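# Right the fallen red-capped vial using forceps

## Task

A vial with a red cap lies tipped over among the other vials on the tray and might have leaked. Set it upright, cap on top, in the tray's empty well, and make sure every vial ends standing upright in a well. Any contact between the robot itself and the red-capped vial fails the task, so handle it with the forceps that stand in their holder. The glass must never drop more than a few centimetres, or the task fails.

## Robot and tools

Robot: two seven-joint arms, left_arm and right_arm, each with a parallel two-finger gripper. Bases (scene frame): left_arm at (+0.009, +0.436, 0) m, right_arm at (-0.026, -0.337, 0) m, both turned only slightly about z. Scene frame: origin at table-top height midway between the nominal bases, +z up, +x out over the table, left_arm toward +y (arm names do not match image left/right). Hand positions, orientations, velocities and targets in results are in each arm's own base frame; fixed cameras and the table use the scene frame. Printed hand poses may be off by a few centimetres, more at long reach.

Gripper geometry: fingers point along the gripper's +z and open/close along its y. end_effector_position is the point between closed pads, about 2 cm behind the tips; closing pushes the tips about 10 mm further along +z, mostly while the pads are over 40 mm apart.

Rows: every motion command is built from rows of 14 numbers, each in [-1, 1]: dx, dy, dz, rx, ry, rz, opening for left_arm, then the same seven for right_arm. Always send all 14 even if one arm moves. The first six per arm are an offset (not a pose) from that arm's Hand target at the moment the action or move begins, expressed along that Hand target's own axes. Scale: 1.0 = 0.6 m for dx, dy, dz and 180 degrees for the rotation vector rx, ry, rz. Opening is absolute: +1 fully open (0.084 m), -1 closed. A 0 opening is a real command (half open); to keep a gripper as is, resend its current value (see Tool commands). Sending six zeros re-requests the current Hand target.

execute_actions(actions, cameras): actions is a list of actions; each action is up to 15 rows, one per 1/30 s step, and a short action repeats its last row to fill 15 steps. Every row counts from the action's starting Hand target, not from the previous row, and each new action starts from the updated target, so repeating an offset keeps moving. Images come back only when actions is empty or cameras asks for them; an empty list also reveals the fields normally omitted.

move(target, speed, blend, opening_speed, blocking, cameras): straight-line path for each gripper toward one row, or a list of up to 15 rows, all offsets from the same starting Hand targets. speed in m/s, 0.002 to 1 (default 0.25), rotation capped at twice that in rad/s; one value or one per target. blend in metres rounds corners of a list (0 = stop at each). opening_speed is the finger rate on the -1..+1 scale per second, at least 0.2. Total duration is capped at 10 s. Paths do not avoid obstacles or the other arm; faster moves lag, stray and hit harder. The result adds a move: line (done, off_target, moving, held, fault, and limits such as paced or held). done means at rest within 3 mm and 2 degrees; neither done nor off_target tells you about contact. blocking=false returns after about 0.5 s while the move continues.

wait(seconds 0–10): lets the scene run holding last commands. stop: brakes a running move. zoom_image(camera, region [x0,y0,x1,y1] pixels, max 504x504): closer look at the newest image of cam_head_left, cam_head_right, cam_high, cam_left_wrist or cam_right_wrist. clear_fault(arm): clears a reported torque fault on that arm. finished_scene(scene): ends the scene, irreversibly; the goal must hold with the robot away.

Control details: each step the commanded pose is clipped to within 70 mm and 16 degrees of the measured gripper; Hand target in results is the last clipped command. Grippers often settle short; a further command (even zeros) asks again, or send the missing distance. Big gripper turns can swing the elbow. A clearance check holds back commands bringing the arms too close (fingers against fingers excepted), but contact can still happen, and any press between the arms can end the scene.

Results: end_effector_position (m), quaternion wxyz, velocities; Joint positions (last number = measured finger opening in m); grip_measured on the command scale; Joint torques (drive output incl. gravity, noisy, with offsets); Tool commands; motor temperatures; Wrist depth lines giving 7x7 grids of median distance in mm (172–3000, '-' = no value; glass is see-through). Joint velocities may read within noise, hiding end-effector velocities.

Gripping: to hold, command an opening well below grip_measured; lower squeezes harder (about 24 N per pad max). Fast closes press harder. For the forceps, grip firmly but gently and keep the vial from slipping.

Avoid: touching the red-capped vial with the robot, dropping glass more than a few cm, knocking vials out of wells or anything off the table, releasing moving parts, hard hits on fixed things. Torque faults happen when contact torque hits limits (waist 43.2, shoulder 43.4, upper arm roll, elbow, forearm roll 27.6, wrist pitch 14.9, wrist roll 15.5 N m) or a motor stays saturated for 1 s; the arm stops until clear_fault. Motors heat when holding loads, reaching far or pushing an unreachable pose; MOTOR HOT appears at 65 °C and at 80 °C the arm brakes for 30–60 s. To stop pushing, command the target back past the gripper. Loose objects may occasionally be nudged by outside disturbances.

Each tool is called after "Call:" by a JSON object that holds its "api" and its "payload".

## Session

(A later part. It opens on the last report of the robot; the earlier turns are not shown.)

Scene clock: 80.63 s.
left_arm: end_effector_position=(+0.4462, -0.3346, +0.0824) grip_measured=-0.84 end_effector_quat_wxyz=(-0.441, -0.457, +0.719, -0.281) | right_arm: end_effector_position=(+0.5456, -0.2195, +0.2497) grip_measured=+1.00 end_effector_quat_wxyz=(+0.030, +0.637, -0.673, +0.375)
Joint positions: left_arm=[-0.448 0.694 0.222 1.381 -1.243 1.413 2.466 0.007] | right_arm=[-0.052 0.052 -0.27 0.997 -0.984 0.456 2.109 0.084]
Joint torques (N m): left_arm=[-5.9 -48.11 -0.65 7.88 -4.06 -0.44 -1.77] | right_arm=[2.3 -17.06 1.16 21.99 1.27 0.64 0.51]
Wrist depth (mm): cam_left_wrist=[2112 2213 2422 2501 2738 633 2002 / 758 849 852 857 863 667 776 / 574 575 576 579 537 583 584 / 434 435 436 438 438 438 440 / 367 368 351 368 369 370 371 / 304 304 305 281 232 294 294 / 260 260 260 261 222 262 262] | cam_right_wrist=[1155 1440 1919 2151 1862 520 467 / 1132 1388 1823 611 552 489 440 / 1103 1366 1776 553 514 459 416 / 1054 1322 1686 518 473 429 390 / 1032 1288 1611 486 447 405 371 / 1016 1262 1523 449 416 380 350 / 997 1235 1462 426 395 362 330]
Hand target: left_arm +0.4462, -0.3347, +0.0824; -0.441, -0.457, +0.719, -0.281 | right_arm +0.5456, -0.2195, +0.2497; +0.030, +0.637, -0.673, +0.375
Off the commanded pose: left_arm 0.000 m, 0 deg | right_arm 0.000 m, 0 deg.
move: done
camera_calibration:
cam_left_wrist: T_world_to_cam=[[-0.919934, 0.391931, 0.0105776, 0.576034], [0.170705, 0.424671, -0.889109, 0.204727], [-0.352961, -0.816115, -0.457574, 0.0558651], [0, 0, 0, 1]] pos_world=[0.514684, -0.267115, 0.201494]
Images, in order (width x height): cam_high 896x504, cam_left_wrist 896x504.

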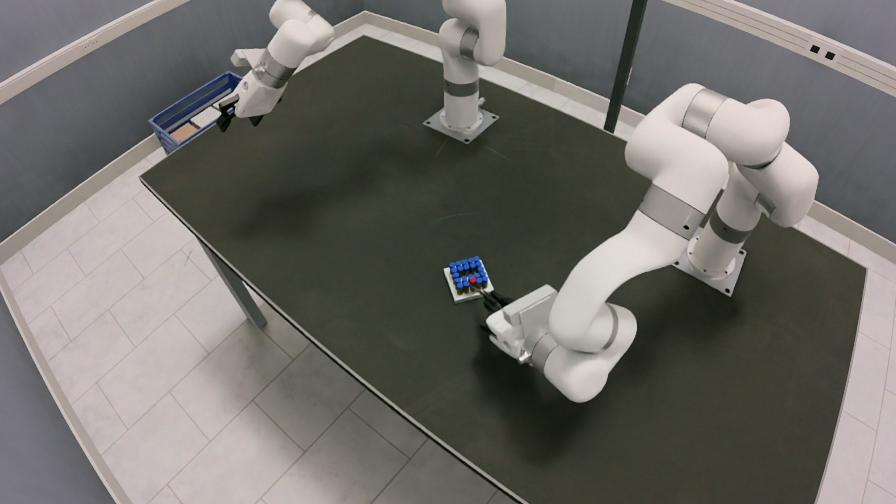

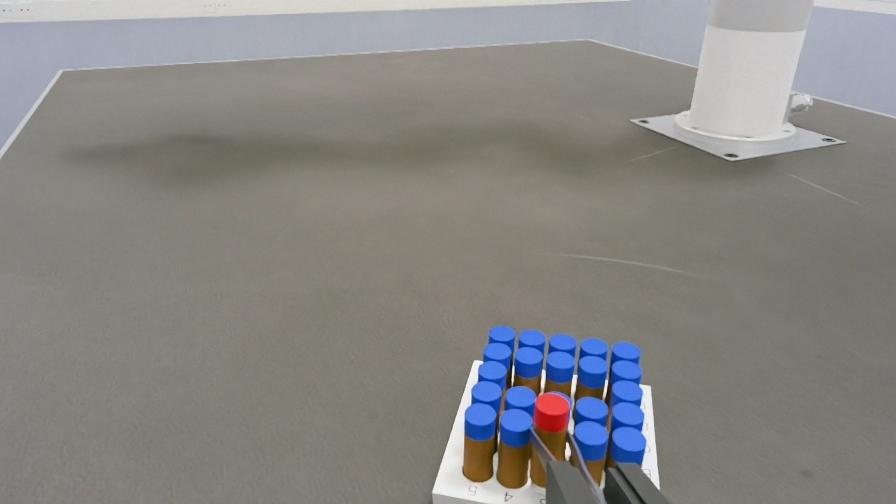

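Call:
{"api": "move", "payload": {"target": [0.0019,0.0011,0.0037,0,0,0,-0.9,0,0,0,0,0,0,1], "speed": 0.03, "cameras": ["cam_left_wrist","cam_high"]}}

Call:
{"api": "zoom_image", "payload": {"camera": "cam_left_wrist", "region": [490, 404, 590, 504]}}

Call:
{"api": "zoom_image", "payload": {"camera": "cam_high", "region": [463, 275, 483, 295]}}

Scene clock: 81.73 s.
left_arm: end_effector_position=(+0.4445, -0.3366, +0.0824) grip_measured=-0.84 end_effector_quat_wxyz=(-0.441, -0.457, +0.719, -0.281) | right_arm: end_effector_position=(+0.5456, -0.2195, +0.2497) grip_measured=+1.00 end_effector_quat_wxyz=(+0.030, +0.637, -0.673, +0.375)
Joint positions: left_arm=[-0.452 0.691 0.22 1.376 -1.245 1.408 2.466 0.007] | right_arm=[-0.052 0.052 -0.27 0.997 -0.984 0.456 2.109 0.084]
Joint torques (N m): left_arm=[-5.94 -48.16 -0.9 7.54 -4.1 -0.46 -0.26] | right_arm=[2.13 -17.19 1.08 22.03 1.12 0.52 0.49]
Wrist depth (mm): cam_left_wrist=[2087 2213 2405 2538 2696 633 2002 / 758 847 854 853 858 667 777 / 573 575 577 579 538 584 583 / 434 435 436 437 438 439 440 / 366 367 350 369 370 370 370 / 304 304 305 281 232 294 295 / 259 260 260 261 219 261 262] | cam_right_wrist=[1145 1446 1919 2145 1852 521 466 / 1128 1391 1823 611 550 489 440 / 1103 1369 1772 554 514 460 416 / 1053 1325 1711 518 473 428 390 / 1034 1292 1600 485 446 406 371 / 1013 1260 1526 450 415 380 350 / 995 1230 1455 427 396 362 331]
Hand target: left_arm +0.4445, -0.3367, +0.0824; -0.441, -0.457, +0.719, -0.281 | right_arm +0.5456, -0.2195, +0.2497; +0.030, +0.637, -0.673, +0.375
Off the commanded pose: left_arm 0.000 m, 0 deg | right_arm 0.000 m, 0 deg.
move: done
camera_calibration:
cam_left_wrist: T_world_to_cam=[[-0.919957, 0.391874, 0.0106934, 0.575358], [0.170616, 0.424796, -0.889066, 0.205963], [-0.352944, -0.816078, -0.457654, 0.0536044], [0, 0, 0, 1]] pos_world=[0.513084, -0.269215, 0.201494]
Images, in order (width x height): cam_high 896x504, cam_left_wrist 896x504.

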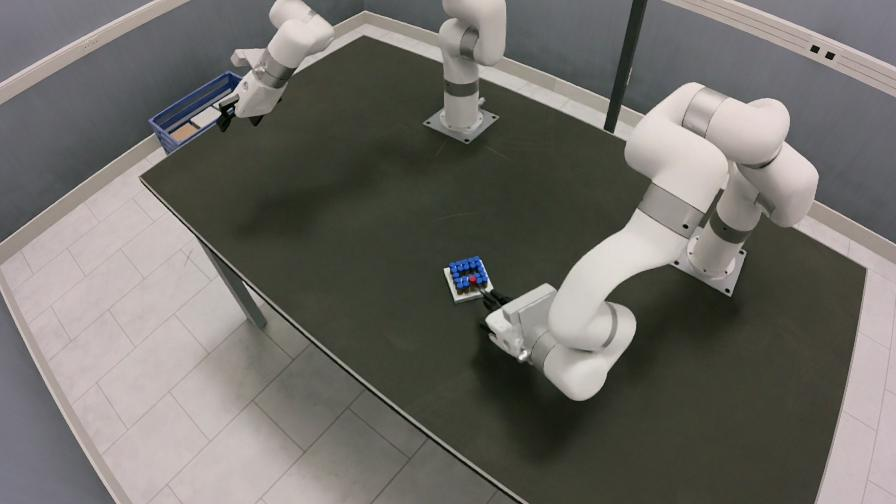

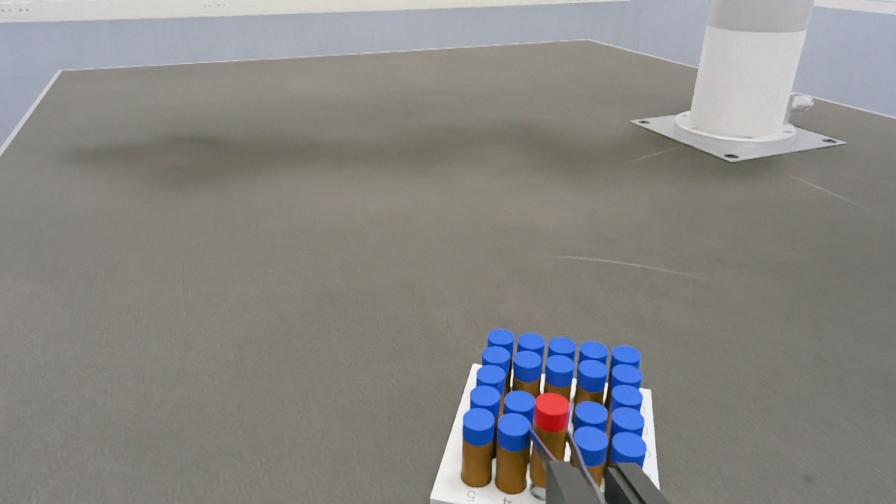

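Scaled by 5.040 from the camera's 896x504 image, which has a finer 1280x720 frame.

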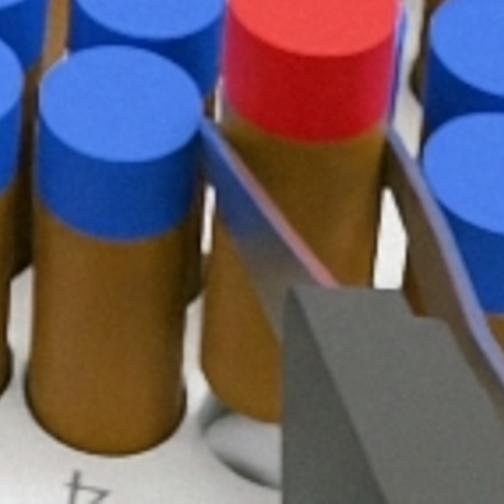

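Scaled by 25.200 from the camera's 896x504 image, which has a finer 1280x720 frame.

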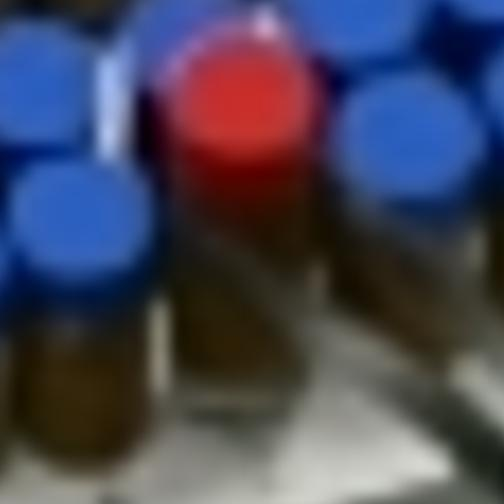

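Call:
{"api": "move", "payload": {"target": [-0.0059,0.001,0.003,0,0,0,-0.9,0,0,0,0,0,0,1], "speed": 0.03, "cameras": ["cam_left_wrist","cam_high"]}}

Call:
{"api": "zoom_image", "payload": {"camera": "cam_left_wrist", "region": [490, 404, 590, 504]}}

Call:
{"api": "zoom_image", "payload": {"camera": "cam_high", "region": [463, 275, 483, 295]}}

Scene clock: 82.97 s.
left_arm: end_effector_position=(+0.4440, -0.3364, +0.0785) grip_measured=-0.84 end_effector_quat_wxyz=(-0.441, -0.457, +0.719, -0.281) | right_arm: end_effector_position=(+0.5456, -0.2195, +0.2497) grip_measured=+1.00 end_effector_quat_wxyz=(+0.030, +0.637, -0.673, +0.375)
Joint positions: left_arm=[-0.452 0.698 0.219 1.376 -1.248 1.406 2.473 0.007] | right_arm=[-0.052 0.052 -0.27 0.997 -0.984 0.456 2.109 0.084]
Joint torques (N m): left_arm=[5.56 -35.62 -0.75 7.73 -4 -0.39 1.66] | right_arm=[2.26 -17.05 1.18 21.9 1.08 0.62 0.5]
Wrist depth (mm): cam_left_wrist=[2099 2242 2340 2547 2717 632 1979 / 743 833 834 842 844 668 764 / 563 522 566 567 527 572 573 / 425 428 429 429 429 431 432 / 359 360 343 362 362 363 364 / 298 298 299 264 227 288 301 / 255 255 256 247 216 257 257] | cam_right_wrist=[1143 1449 1898 2132 1862 521 466 / 1128 1402 1847 612 550 489 440 / 1108 1375 1790 553 512 460 416 / 1048 1325 1698 519 474 427 389 / 1036 1295 1607 485 446 406 371 / 1019 1264 1529 450 415 380 350 / 997 1226 1455 426 395 361 331]
Hand target: left_arm +0.4440, -0.3364, +0.0785; -0.441, -0.457, +0.719, -0.281 | right_arm +0.5456, -0.2195, +0.2497; +0.030, +0.637, -0.673, +0.375
Off the commanded pose: left_arm 0.000 m, 0 deg | right_arm 0.000 m, 0 deg.
move: done
camera_calibration:
cam_left_wrist: T_world_to_cam=[[-0.919886, 0.392043, 0.0105368, 0.574771], [0.170815, 0.424693, -0.889077, 0.202343], [-0.353032, -0.81605, -0.457636, 0.0519011], [0, 0, 0, 1]] pos_world=[0.512484, -0.268915, 0.197594]
Images, in order (width x height): cam_high 896x504, cam_left_wrist 896x504.

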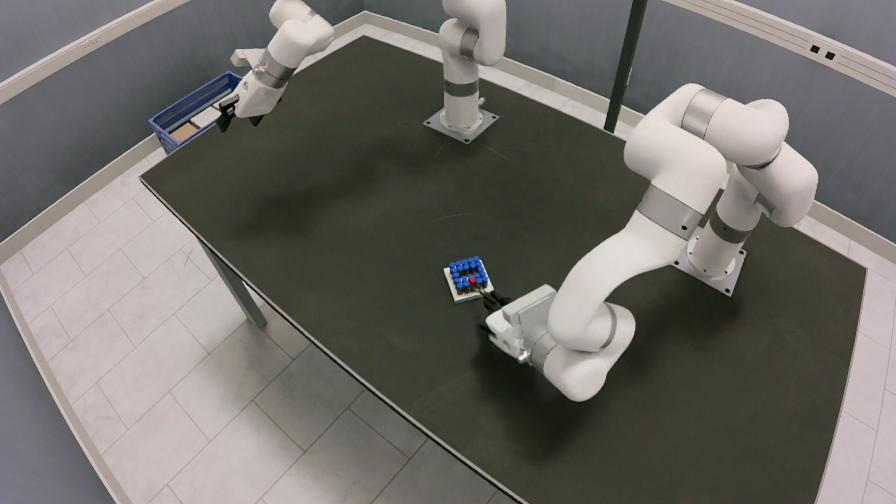

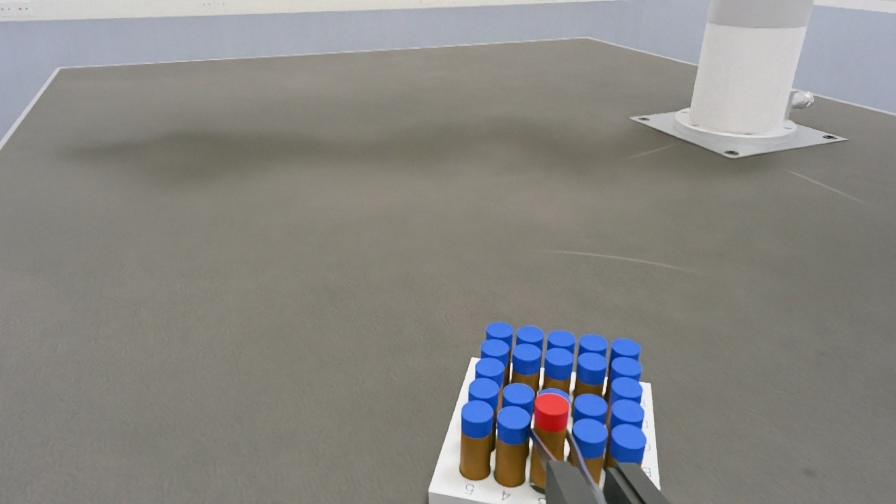

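Scaled by 5.040 from the camera's 896x504 image, which has a finer 1280x720 frame.

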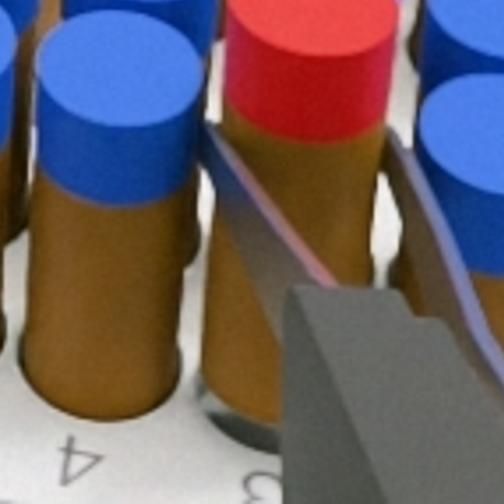

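Scaled by 25.200 from the camera's 896x504 image, which has a finer 1280x720 frame.

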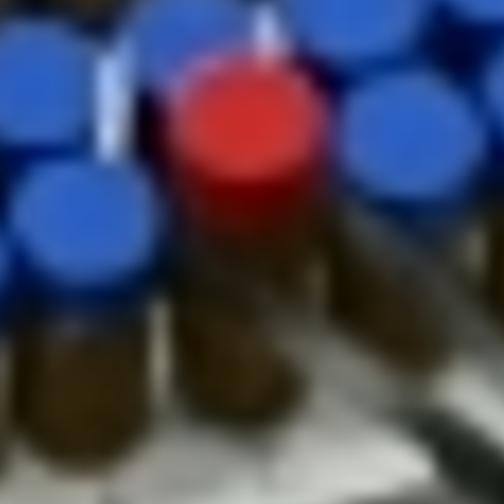

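Call:
{"api": "move", "payload": {"target": [-0.0023,0,0.0001,0,0,0,-0.9,0,0,0,0,0,0,1], "speed": 0.03, "cameras": ["cam_left_wrist"]}}

Call:
{"api": "zoom_image", "payload": {"camera": "cam_left_wrist", "region": [490, 404, 590, 504]}}

Scene clock: 83.90 s.
left_arm: end_effector_position=(+0.4442, -0.3359, +0.0772) grip_measured=-0.84 end_effector_quat_wxyz=(-0.441, -0.457, +0.719, -0.281) | right_arm: end_effector_position=(+0.5456, -0.2195, +0.2497) grip_measured=+1.00 end_effector_quat_wxyz=(+0.030, +0.637, -0.673, +0.375)
Joint positions: left_arm=[-0.451 0.701 0.219 1.377 -1.248 1.406 2.475 0.007] | right_arm=[-0.052 0.052 -0.27 0.997 -0.984 0.456 2.109 0.084]
Joint torques (N m): left_arm=[5.49 -35.71 -0.62 12.52 -4.02 0.77 1.64] | right_arm=[2.2 -17.3 1.18 22 1.18 0.57 0.46]
Wrist depth (mm): cam_left_wrist=[2106 2242 2340 2528 2749 631 1979 / 738 824 831 832 841 667 755 / 558 520 560 562 524 566 568 / 422 424 424 425 426 427 428 / 356 358 341 359 360 360 361 / 296 297 297 273 225 286 299 / 253 253 254 245 216 255 255] | cam_right_wrist=[1147 1440 1893 2145 1852 520 466 / 1125 1402 1823 611 551 490 440 / 1101 1364 1763 554 515 459 416 / 1048 1320 1681 517 473 428 390 / 1039 1285 1615 486 446 405 371 / 1016 1266 1519 450 416 380 349 / 992 1237 1465 427 395 361 331]
Hand target: left_arm +0.4442, -0.3359, +0.0772; -0.441, -0.457, +0.719, -0.281 | right_arm +0.5456, -0.2195, +0.2497; +0.030, +0.637, -0.673, +0.375
Off the commanded pose: left_arm 0.000 m, 0 deg | right_arm 0.000 m, 0 deg.
move: done
camera_calibration:
cam_left_wrist: T_world_to_cam=[[-0.919958, 0.391877, 0.0104887, 0.574866], [0.17079, 0.424737, -0.889061, 0.200945], [-0.352857, -0.816107, -0.457669, 0.0517219], [0, 0, 0, 1]] pos_world=[0.512784, -0.268415, 0.196294]
Images, in order (width x height): cam_left_wrist 896x504.

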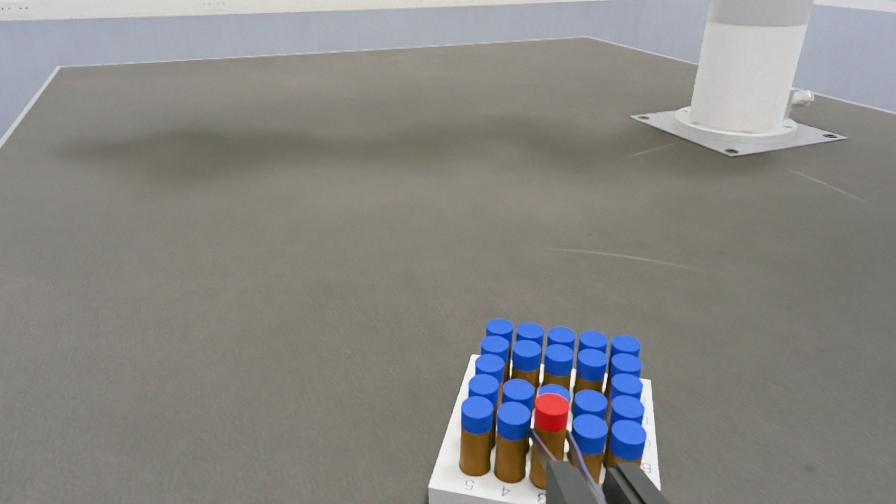

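Scaled by 5.040 from the camera's 896x504 image, which has a finer 1280x720 frame.

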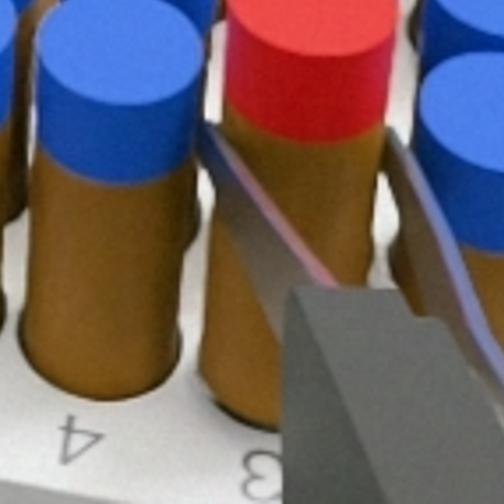

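Call:
{"api": "move", "payload": {"target": [-0.0074,0,0.0038,0,0,0,-0.9,0,0,0,0,0,0,1], "speed": 0.02, "cameras": ["cam_left_wrist","cam_high"]}}

Call:
{"api": "zoom_image", "payload": {"camera": "cam_left_wrist", "region": [460, 364, 620, 504]}}

Call:
{"api": "zoom_image", "payload": {"camera": "cam_high", "region": [463, 275, 483, 295]}}

Scene clock: 84.87 s.
left_arm: end_effector_position=(+0.4442, -0.3359, +0.0723) grip_measured=-0.84 end_effector_quat_wxyz=(-0.441, -0.457, +0.719, -0.281) | right_arm: end_effector_position=(+0.5456, -0.2195, +0.2497) grip_measured=+1.00 end_effector_quat_wxyz=(+0.030, +0.637, -0.673, +0.375)
Joint positions: left_arm=[-0.45 0.712 0.217 1.38 -1.251 1.403 2.482 0.007] | right_arm=[-0.052 0.052 -0.27 0.997 -0.984 0.456 2.109 0.084]
Joint torques (N m): left_arm=[5.74 -34.79 -0.57 12.25 -3.95 -0.49 1.58] | right_arm=[2.22 -17.01 1.15 21.84 1.13 0.54 0.5]
Wrist depth (mm): cam_left_wrist=[2145 2286 2389 2538 2749 633 1996 / 719 806 811 816 820 662 736 / 543 506 548 551 511 554 555 / 412 414 415 415 416 418 418 / 348 349 350 350 351 351 352 / 289 290 290 265 220 279 292 / 247 247 248 239 220 248 249] | cam_right_wrist=[1151 1449 1893 2145 1862 522 466 / 1130 1405 1823 613 549 489 440 / 1101 1372 1804 553 514 460 417 / 1056 1315 1694 518 474 428 390 / 1039 1292 1600 486 446 405 371 / 1016 1262 1526 449 416 379 350 / 995 1239 1458 425 396 362 331]
Hand target: left_arm +0.4442, -0.3359, +0.0722; -0.441, -0.457, +0.719, -0.281 | right_arm +0.5456, -0.2195, +0.2497; +0.030, +0.637, -0.673, +0.375
Off the commanded pose: left_arm 0.000 m, 0 deg | right_arm 0.000 m, 0 deg.
move: done
camera_calibration:
cam_left_wrist: T_world_to_cam=[[-0.919918, 0.39197, 0.0104962, 0.574922], [0.170789, 0.424635, -0.88911, 0.196482], [-0.352961, -0.816116, -0.457573, 0.049466], [0, 0, 0, 1]] pos_world=[0.512784, -0.268415, 0.191294]
Images, in order (width x height): cam_high 896x504, cam_left_wrist 896x504.

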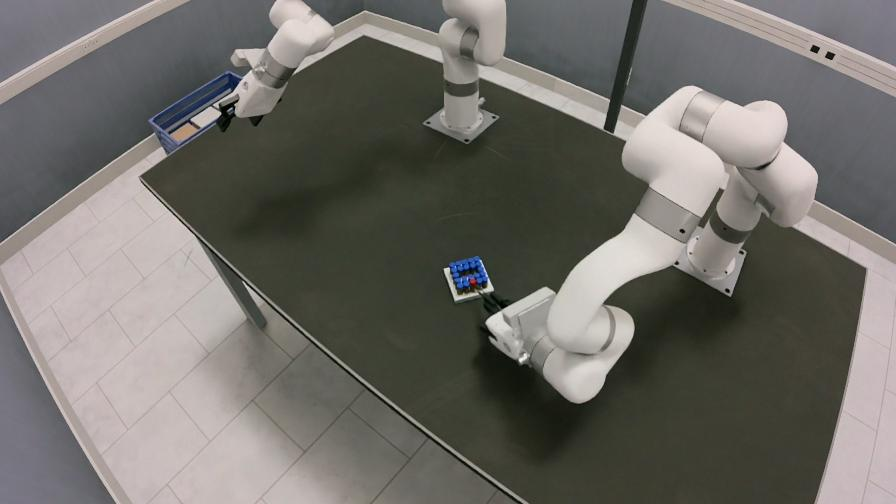

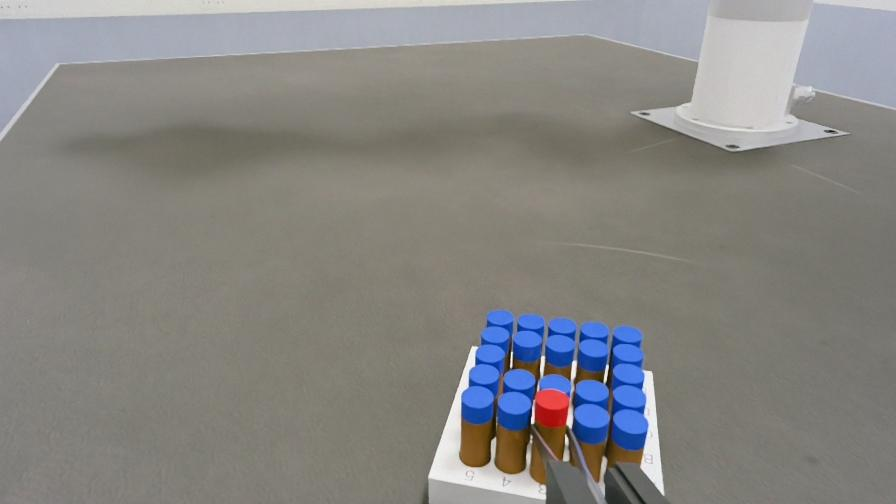

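Scaled by 3.150 from the camera's 896x504 image, which has a finer 1280x720 frame.

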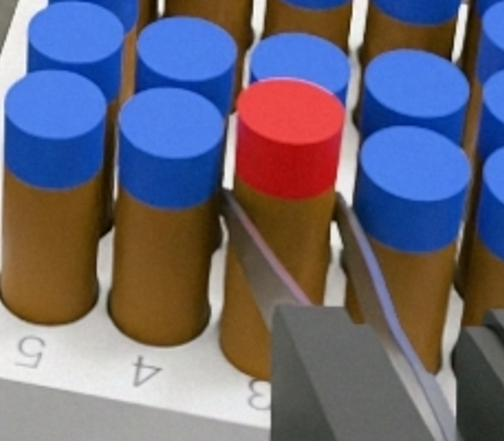

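Scaled by 25.200 from the camera's 896x504 image, which has a finer 1280x720 frame.

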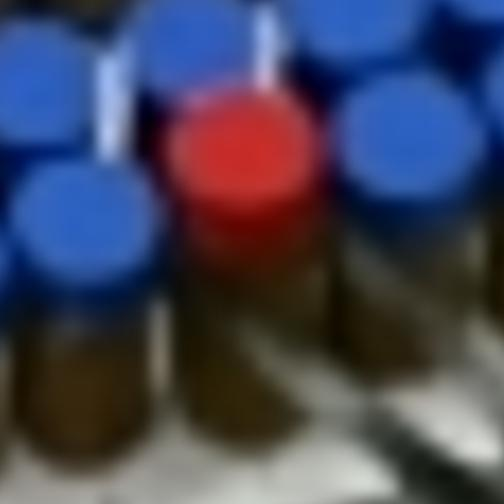

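Call:
{"api": "move", "payload": {"target": [0.0119,0,-0.0061,0,0,0,-0.9,0,0,0,0,0,0,1], "speed": 0.04, "cameras": ["cam_left_wrist","cam_high"]}}

Call:
{"api": "zoom_image", "payload": {"camera": "cam_left_wrist", "region": [480, 374, 610, 504]}}

Call:
{"api": "zoom_image", "payload": {"camera": "cam_high", "region": [463, 275, 483, 295]}}

Scene clock: 87.67 s.
left_arm: end_effector_position=(+0.4442, -0.3359, +0.0802) grip_measured=-0.84 end_effector_quat_wxyz=(-0.441, -0.457, +0.719, -0.281) | right_arm: end_effector_position=(+0.5456, -0.2195, +0.2497) grip_measured=+1.00 end_effector_quat_wxyz=(+0.030, +0.637, -0.673, +0.375)
Joint positions: left_arm=[-0.451 0.695 0.22 1.375 -1.246 1.408 2.471 0.007] | right_arm=[-0.052 0.052 -0.27 0.997 -0.984 0.456 2.109 0.084]
Joint torques (N m): left_arm=[-5.84 -48.31 3.11 7.57 1.65 1.3 -1.81] | right_arm=[2.18 -16.95 1.05 21.93 1.06 0.66 0.54]
Wrist depth (mm): cam_left_wrist=[2106 2242 2372 2556 2717 631 1974 / 751 837 842 845 851 667 766 / 566 526 571 571 531 577 577 / 429 431 432 431 433 434 435 / 363 363 347 365 365 365 367 / 301 301 301 264 229 303 303 / 257 257 258 249 217 258 259] | cam_right_wrist=[1147 1449 1914 2151 1852 521 468 / 1130 1402 1833 611 552 488 439 / 1107 1375 1781 556 512 459 417 / 1048 1327 1694 518 474 428 390 / 1040 1285 1604 485 447 404 371 / 1019 1269 1519 450 416 380 349 / 990 1235 1449 426 395 362 331]
Hand target: left_arm +0.4442, -0.3359, +0.0802; -0.441, -0.457, +0.719, -0.281 | right_arm +0.5456, -0.2195, +0.2497; +0.030, +0.637, -0.673, +0.375
Off the commanded pose: left_arm 0.000 m, 0 deg | right_arm 0.000 m, 0 deg.
move: done
camera_calibration:
cam_left_wrist: T_world_to_cam=[[-0.919919, 0.391969, 0.0104948, 0.574838], [0.170821, 0.424707, -0.889069, 0.20359], [-0.352944, -0.816079, -0.457652, 0.0531439], [0, 0, 0, 1]] pos_world=[0.512784, -0.268415, 0.199294]
Images, in order (width x height): cam_high 896x504, cam_left_wrist 896x504.

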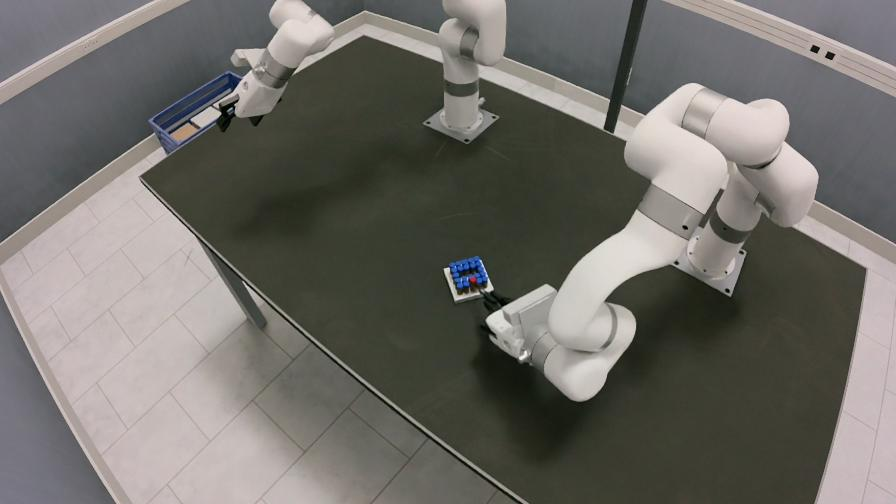

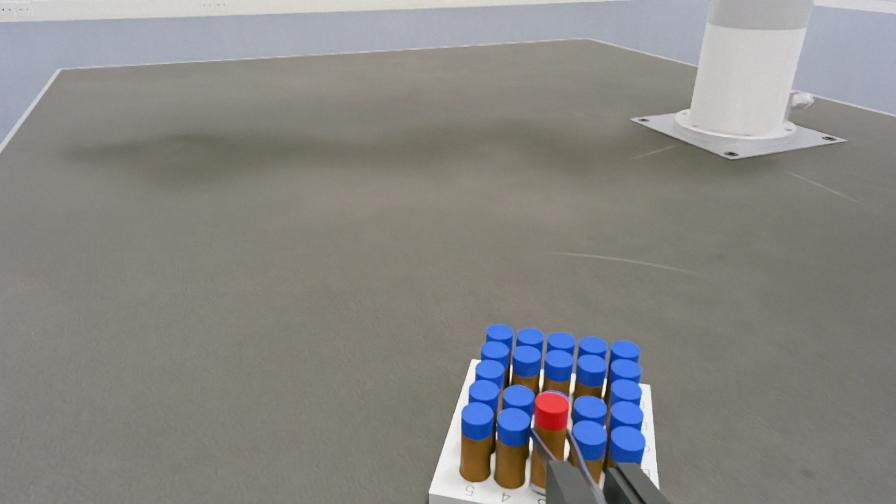

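Scaled by 3.877 from the camera's 896x504 image, which has a finer 1280x720 frame.

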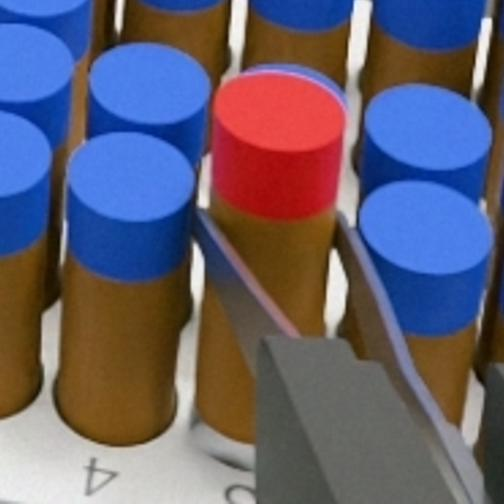

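Scaled by 25.200 from the camera's 896x504 image, which has a finer 1280x720 frame.

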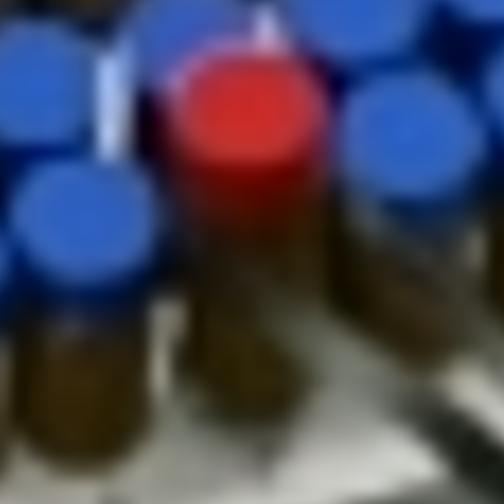

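Call:
{"api": "move", "payload": {"target": [-0.0113,0,-0.0002,0,0.0167,0,-0.9,0,0,0,0,0,0,1], "speed": 0.03, "cameras": ["cam_left_wrist","cam_high"]}}

Call:
{"api": "zoom_image", "payload": {"camera": "cam_left_wrist", "region": [500, 384, 620, 504]}}

Call:
{"api": "zoom_image", "payload": {"camera": "cam_left_wrist", "region": [500, 454, 560, 504]}}

Call:
{"api": "zoom_image", "payload": {"camera": "cam_high", "region": [463, 275, 483, 295]}}

Scene clock: 89.87 s.
left_arm: end_effector_position=(+0.4456, -0.3330, +0.0743) grip_measured=-0.84 end_effector_quat_wxyz=(-0.460, -0.450, +0.708, -0.293) | right_arm: end_effector_position=(+0.5456, -0.2195, +0.2497) grip_measured=+1.00 end_effector_quat_wxyz=(+0.030, +0.637, -0.673, +0.375)
Joint positions: left_arm=[-0.418 0.736 0.206 1.398 -1.268 1.451 2.5 0.007] | right_arm=[-0.052 0.052 -0.27 0.997 -0.984 0.456 2.109 0.084]
Joint torques (N m): left_arm=[5.8 -36.19 -0.73 12.33 -4 1.48 1.57] | right_arm=[2.08 -16.93 1.05 21.93 0.94 0.59 0.49]
Wrist depth (mm): cam_left_wrist=[2093 2242 2405 2595 2793 635 1991 / 2132 1017 1031 897 1037 668 2002 / 571 625 630 633 580 634 639 / 450 452 455 455 458 459 460 / 373 374 355 376 377 378 379 / 303 304 305 266 227 306 294 / 256 256 257 247 217 258 258] | cam_right_wrist=[1147 1425 1888 2165 1862 521 467 / 1132 1400 1838 611 550 488 440 / 1105 1358 1781 553 514 460 416 / 1051 1325 1706 518 472 428 390 / 1036 1295 1607 485 446 405 371 / 1017 1281 1516 450 416 380 350 / 994 1239 1465 427 395 362 331]
Hand target: left_arm +0.4456, -0.3330, +0.0743; -0.460, -0.450, +0.708, -0.293 | right_arm +0.5456, -0.2195, +0.2497; +0.030, +0.637, -0.673, +0.375
Off the commanded pose: left_arm 0.000 m, 0 deg | right_arm 0.000 m, 0 deg.
move: done
camera_calibration:
cam_left_wrist: T_world_to_cam=[[-0.919626, 0.392601, 0.0123247, 0.574916], [0.150817, 0.381898, -0.911816, 0.193223], [-0.362687, -0.836671, -0.410414, 0.0472107], [0, 0, 0, 1]] pos_world=[0.516689, -0.260004, 0.188474]
Images, in order (width x height): cam_high 896x504, cam_left_wrist 896x504.

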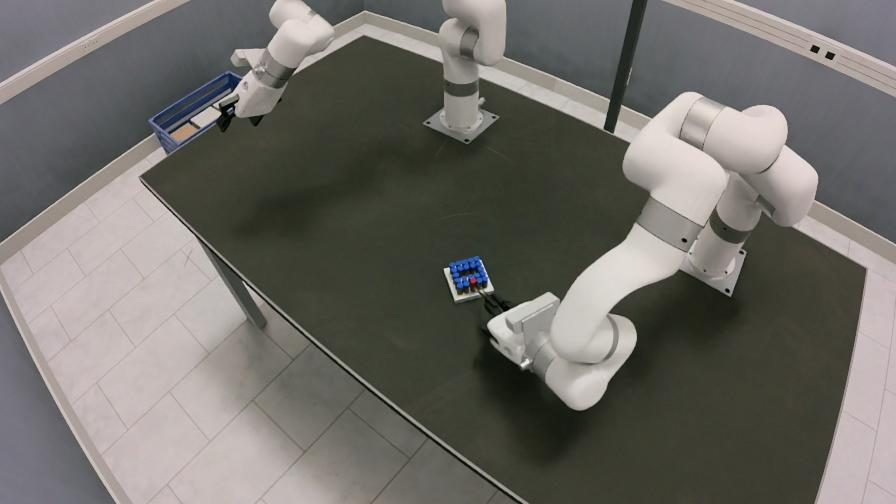

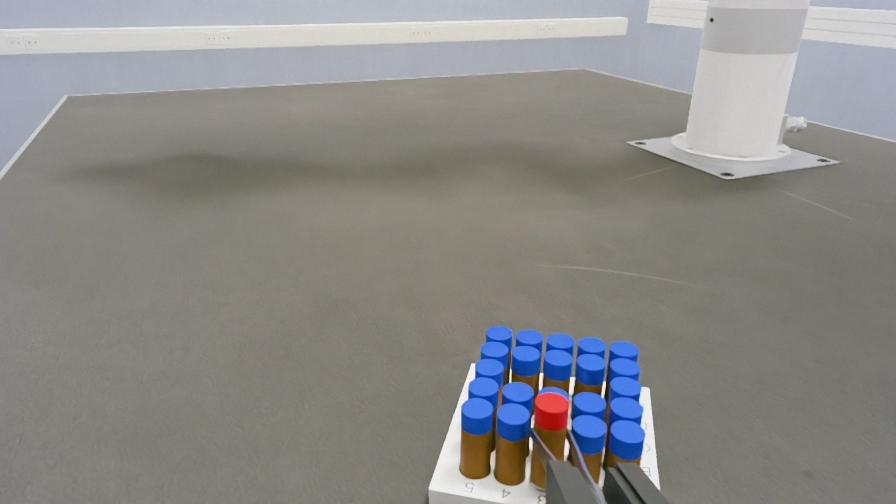

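Scaled by 4.200 from the camera's 896x504 image, which has a finer 1280x720 frame.

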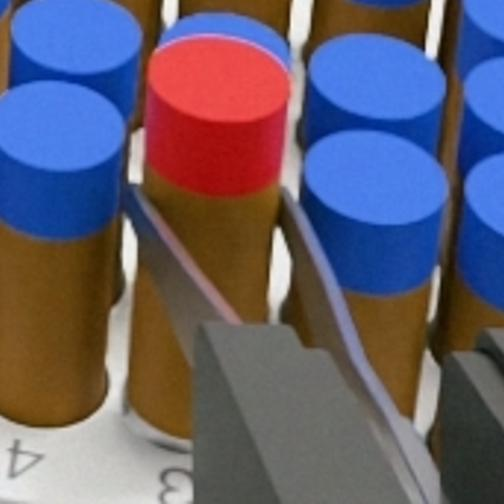

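Scaled by 8.400 from the camera's 896x504 image, which has a finer 1280x720 frame.

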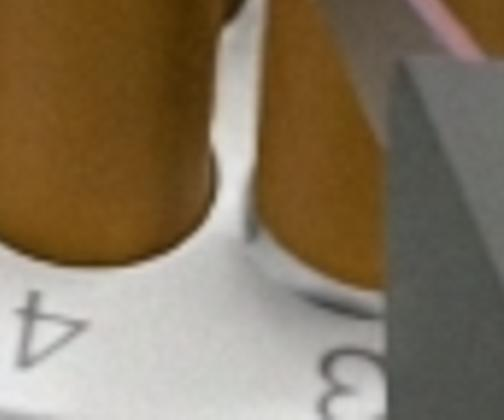

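Scaled by 25.200 from the camera's 896x504 image, which has a finer 1280x720 frame.

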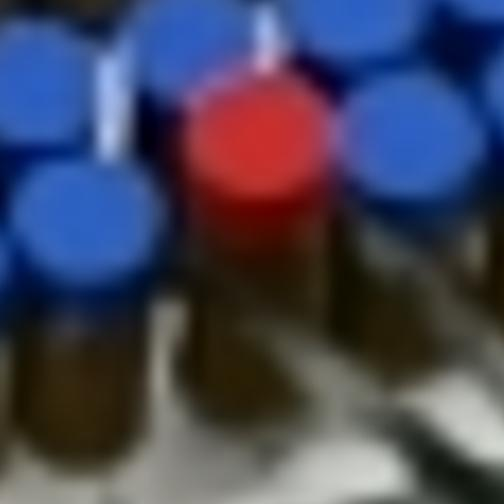

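Call:
{"api": "move", "payload": {"target": [-0.0027,-0.0005,0.0013,0,0,0,-0.9,0,0,0,0,0,0,1], "speed": 0.03, "cameras": ["cam_left_wrist","cam_high"]}}

Call:
{"api": "zoom_image", "payload": {"camera": "cam_left_wrist", "region": [500, 384, 620, 504]}}

Call:
{"api": "zoom_image", "payload": {"camera": "cam_left_wrist", "region": [500, 454, 560, 504]}}

Call:
{"api": "zoom_image", "payload": {"camera": "cam_high", "region": [463, 275, 483, 295]}}

Scene clock: 91.07 s.
left_arm: end_effector_position=(+0.4458, -0.3332, +0.0725) grip_measured=-0.84 end_effector_quat_wxyz=(-0.460, -0.450, +0.708, -0.293) | right_arm: end_effector_position=(+0.5456, -0.2195, +0.2497) grip_measured=+1.00 end_effector_quat_wxyz=(+0.030, +0.637, -0.673, +0.375)
Joint positions: left_arm=[-0.418 0.741 0.206 1.4 -1.269 1.45 2.502 0.007] | right_arm=[-0.052 0.052 -0.27 0.997 -0.984 0.456 2.109 0.084]
Joint torques (N m): left_arm=[5.56 -36.21 -0.83 12.28 -4.07 -0.29 1.57] | right_arm=[2.34 -17.1 1.06 21.85 1.07 0.58 0.57]
Wrist depth (mm): cam_left_wrist=[2099 2206 2405 2556 2782 636 1991 / 2112 1014 1020 887 1037 669 2038 / 565 619 622 627 575 627 634 / 446 448 450 452 452 453 456 / 369 370 351 373 374 375 375 / 300 301 302 264 226 291 305 / 253 254 254 245 218 255 256] | cam_right_wrist=[1149 1443 1893 2119 1867 521 465 / 1128 1417 1838 609 550 489 439 / 1103 1372 1785 553 514 459 416 / 1053 1335 1698 519 474 427 390 / 1034 1290 1611 485 446 405 371 / 1013 1266 1529 452 416 380 350 / 994 1233 1443 425 395 362 331]
Hand target: left_arm +0.4458, -0.3332, +0.0725; -0.460, -0.450, +0.708, -0.293 | right_arm +0.5456, -0.2195, +0.2497; +0.030, +0.637, -0.673, +0.375
Off the commanded pose: left_arm 0.000 m, 0 deg | right_arm 0.000 m, 0 deg.
move: done
camera_calibration:
cam_left_wrist: T_world_to_cam=[[-0.91964, 0.392566, 0.0124082, 0.575236], [0.150733, 0.381934, -0.911815, 0.191627], [-0.362687, -0.836671, -0.410415, 0.0464973], [0, 0, 0, 1]] pos_world=[0.516989, -0.260104, 0.186674]
Images, in order (width x height): cam_high 896x504, cam_left_wrist 896x504.

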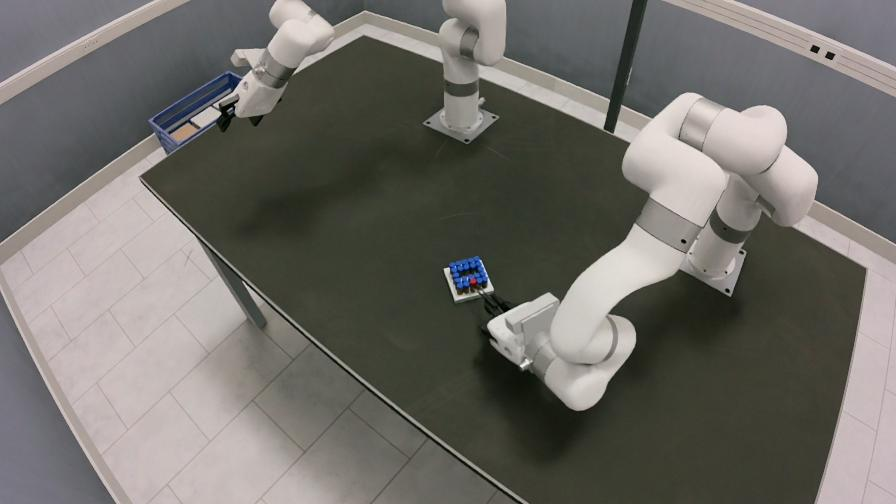

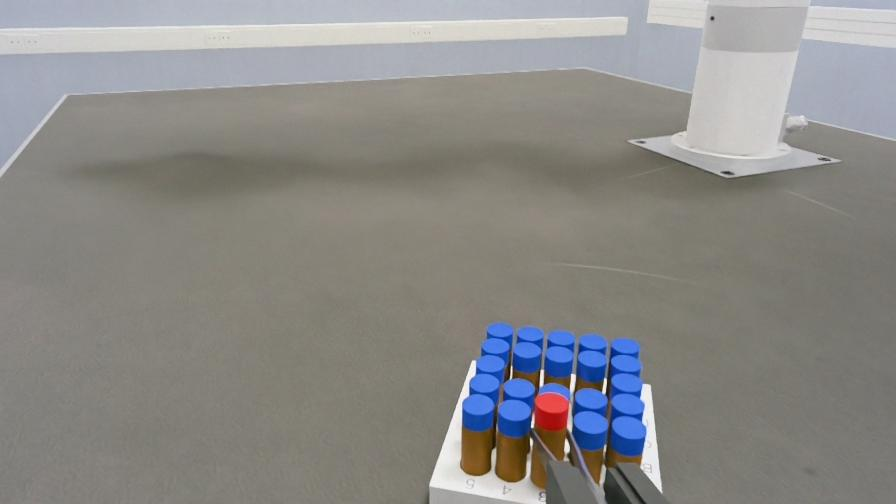

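Scaled by 4.200 from the camera's 896x504 image, which has a finer 1280x720 frame.

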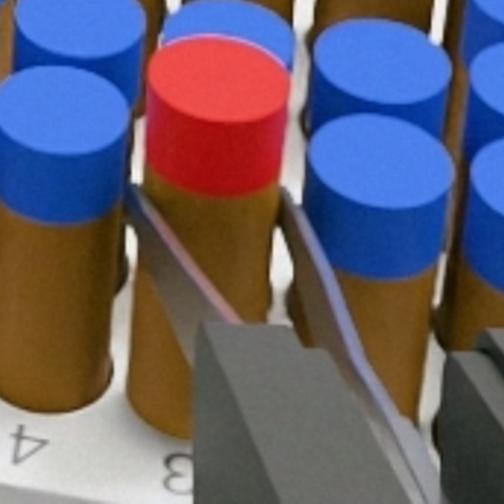

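Scaled by 8.400 from the camera's 896x504 image, which has a finer 1280x720 frame.

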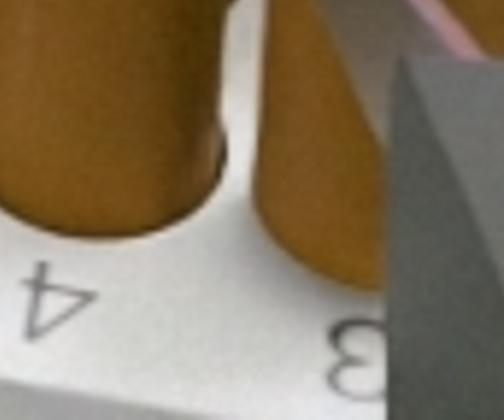

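Scaled by 25.200 from the camera's 896x504 image, which has a finer 1280x720 frame.

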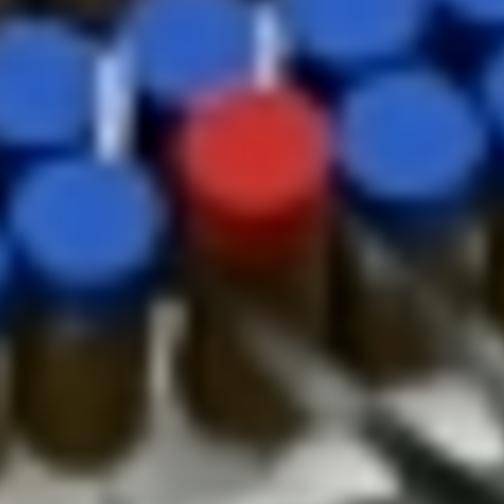

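Call:
{"api": "move", "payload": {"target": [0.0025,0,0.0038,0,0,0,-0.9,0,0,0,0,0,0,1], "speed": 0.03, "cameras": ["cam_left_wrist","cam_high"]}}

Call:
{"api": "zoom_image", "payload": {"camera": "cam_left_wrist", "region": [500, 384, 620, 504]}}

Call:
{"api": "zoom_image", "payload": {"camera": "cam_left_wrist", "region": [500, 454, 560, 504]}}

Call:
{"api": "zoom_image", "payload": {"camera": "cam_high", "region": [463, 275, 483, 295]}}

Scene clock: 92.30 s.
left_arm: end_effector_position=(+0.4447, -0.3356, +0.0729) grip_measured=-0.84 end_effector_quat_wxyz=(-0.460, -0.450, +0.708, -0.293) | right_arm: end_effector_position=(+0.5456, -0.2195, +0.2497) grip_measured=+1.00 end_effector_quat_wxyz=(+0.030, +0.637, -0.673, +0.375)
Joint positions: left_arm=[-0.422 0.738 0.204 1.397 -1.271 1.446 2.501 0.007] | right_arm=[-0.052 0.052 -0.27 0.997 -0.984 0.456 2.109 0.084]
Joint torques (N m): left_arm=[-5.79 -48.74 -0.95 7.37 -4.08 -0.25 -1.77] | right_arm=[2.2 -17.14 1.08 21.85 0.9 0.57 0.56]
Wrist depth (mm): cam_left_wrist=[2093 2213 2389 2575 2771 633 1940 / 2106 1017 1020 889 1039 669 2014 / 566 625 625 628 576 627 636 / 448 450 451 452 453 455 455 / 370 372 353 373 374 375 377 / 301 301 302 261 225 291 305 / 254 254 255 245 217 256 257] | cam_right_wrist=[1145 1440 1893 2119 1857 522 467 / 1126 1397 1842 611 549 490 440 / 1101 1375 1767 554 513 460 417 / 1054 1330 1681 518 474 428 390 / 1037 1292 1600 484 446 406 371 / 1020 1264 1516 450 416 379 349 / 1000 1235 1446 425 395 363 330]
Hand target: left_arm +0.4447, -0.3356, +0.0729; -0.460, -0.450, +0.708, -0.293 | right_arm +0.5456, -0.2195, +0.2497; +0.030, +0.637, -0.673, +0.375
Off the commanded pose: left_arm 0.000 m, 0 deg | right_arm 0.000 m, 0 deg.
move: done
camera_calibration:
cam_left_wrist: T_world_to_cam=[[-0.91962, 0.392616, 0.0122878, 0.575134], [0.150854, 0.381881, -0.911817, 0.193051], [-0.362687, -0.836671, -0.410414, 0.0441343], [0, 0, 0, 1]] pos_world=[0.515789, -0.262604, 0.187074]
Images, in order (width x height): cam_high 896x504, cam_left_wrist 896x504.

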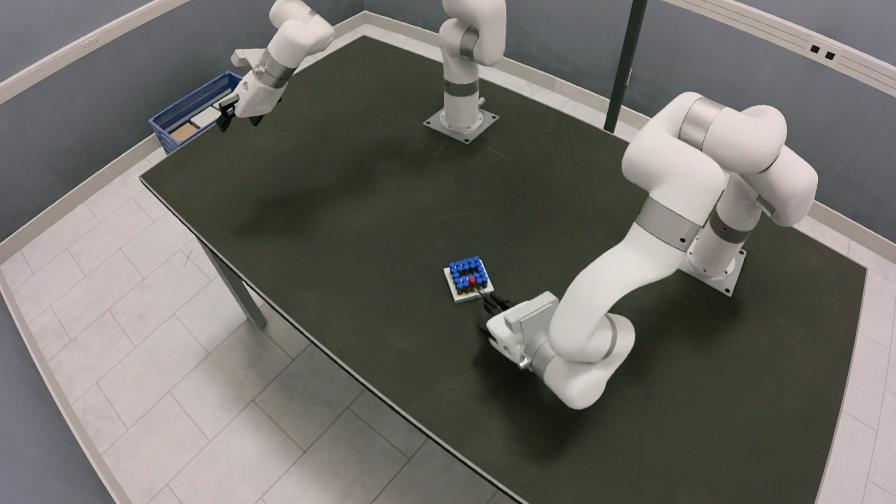

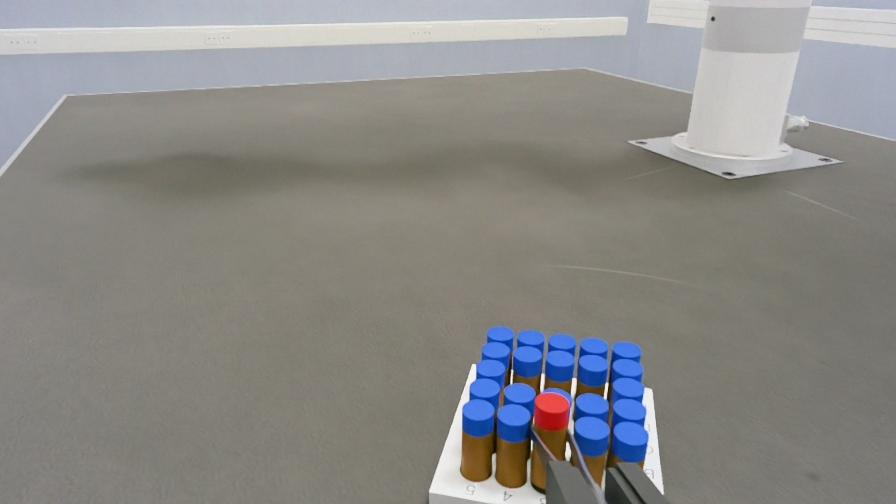

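Scaled by 4.200 from the camera's 896x504 image, which has a finer 1280x720 frame.

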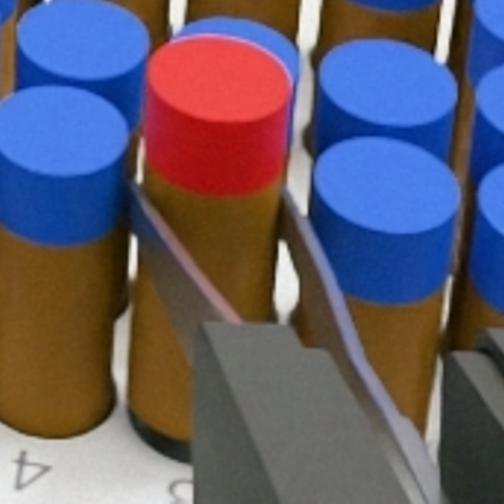

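Scaled by 8.400 from the camera's 896x504 image, which has a finer 1280x720 frame.

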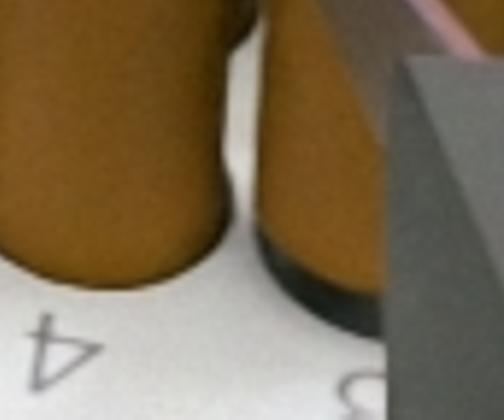

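Scaled by 25.200 from the camera's 896x504 image, which has a finer 1280x720 frame.

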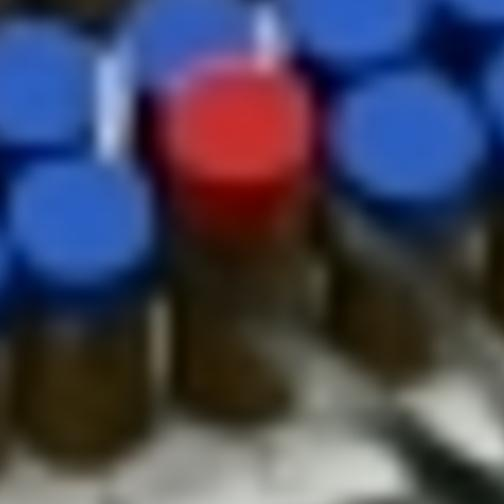

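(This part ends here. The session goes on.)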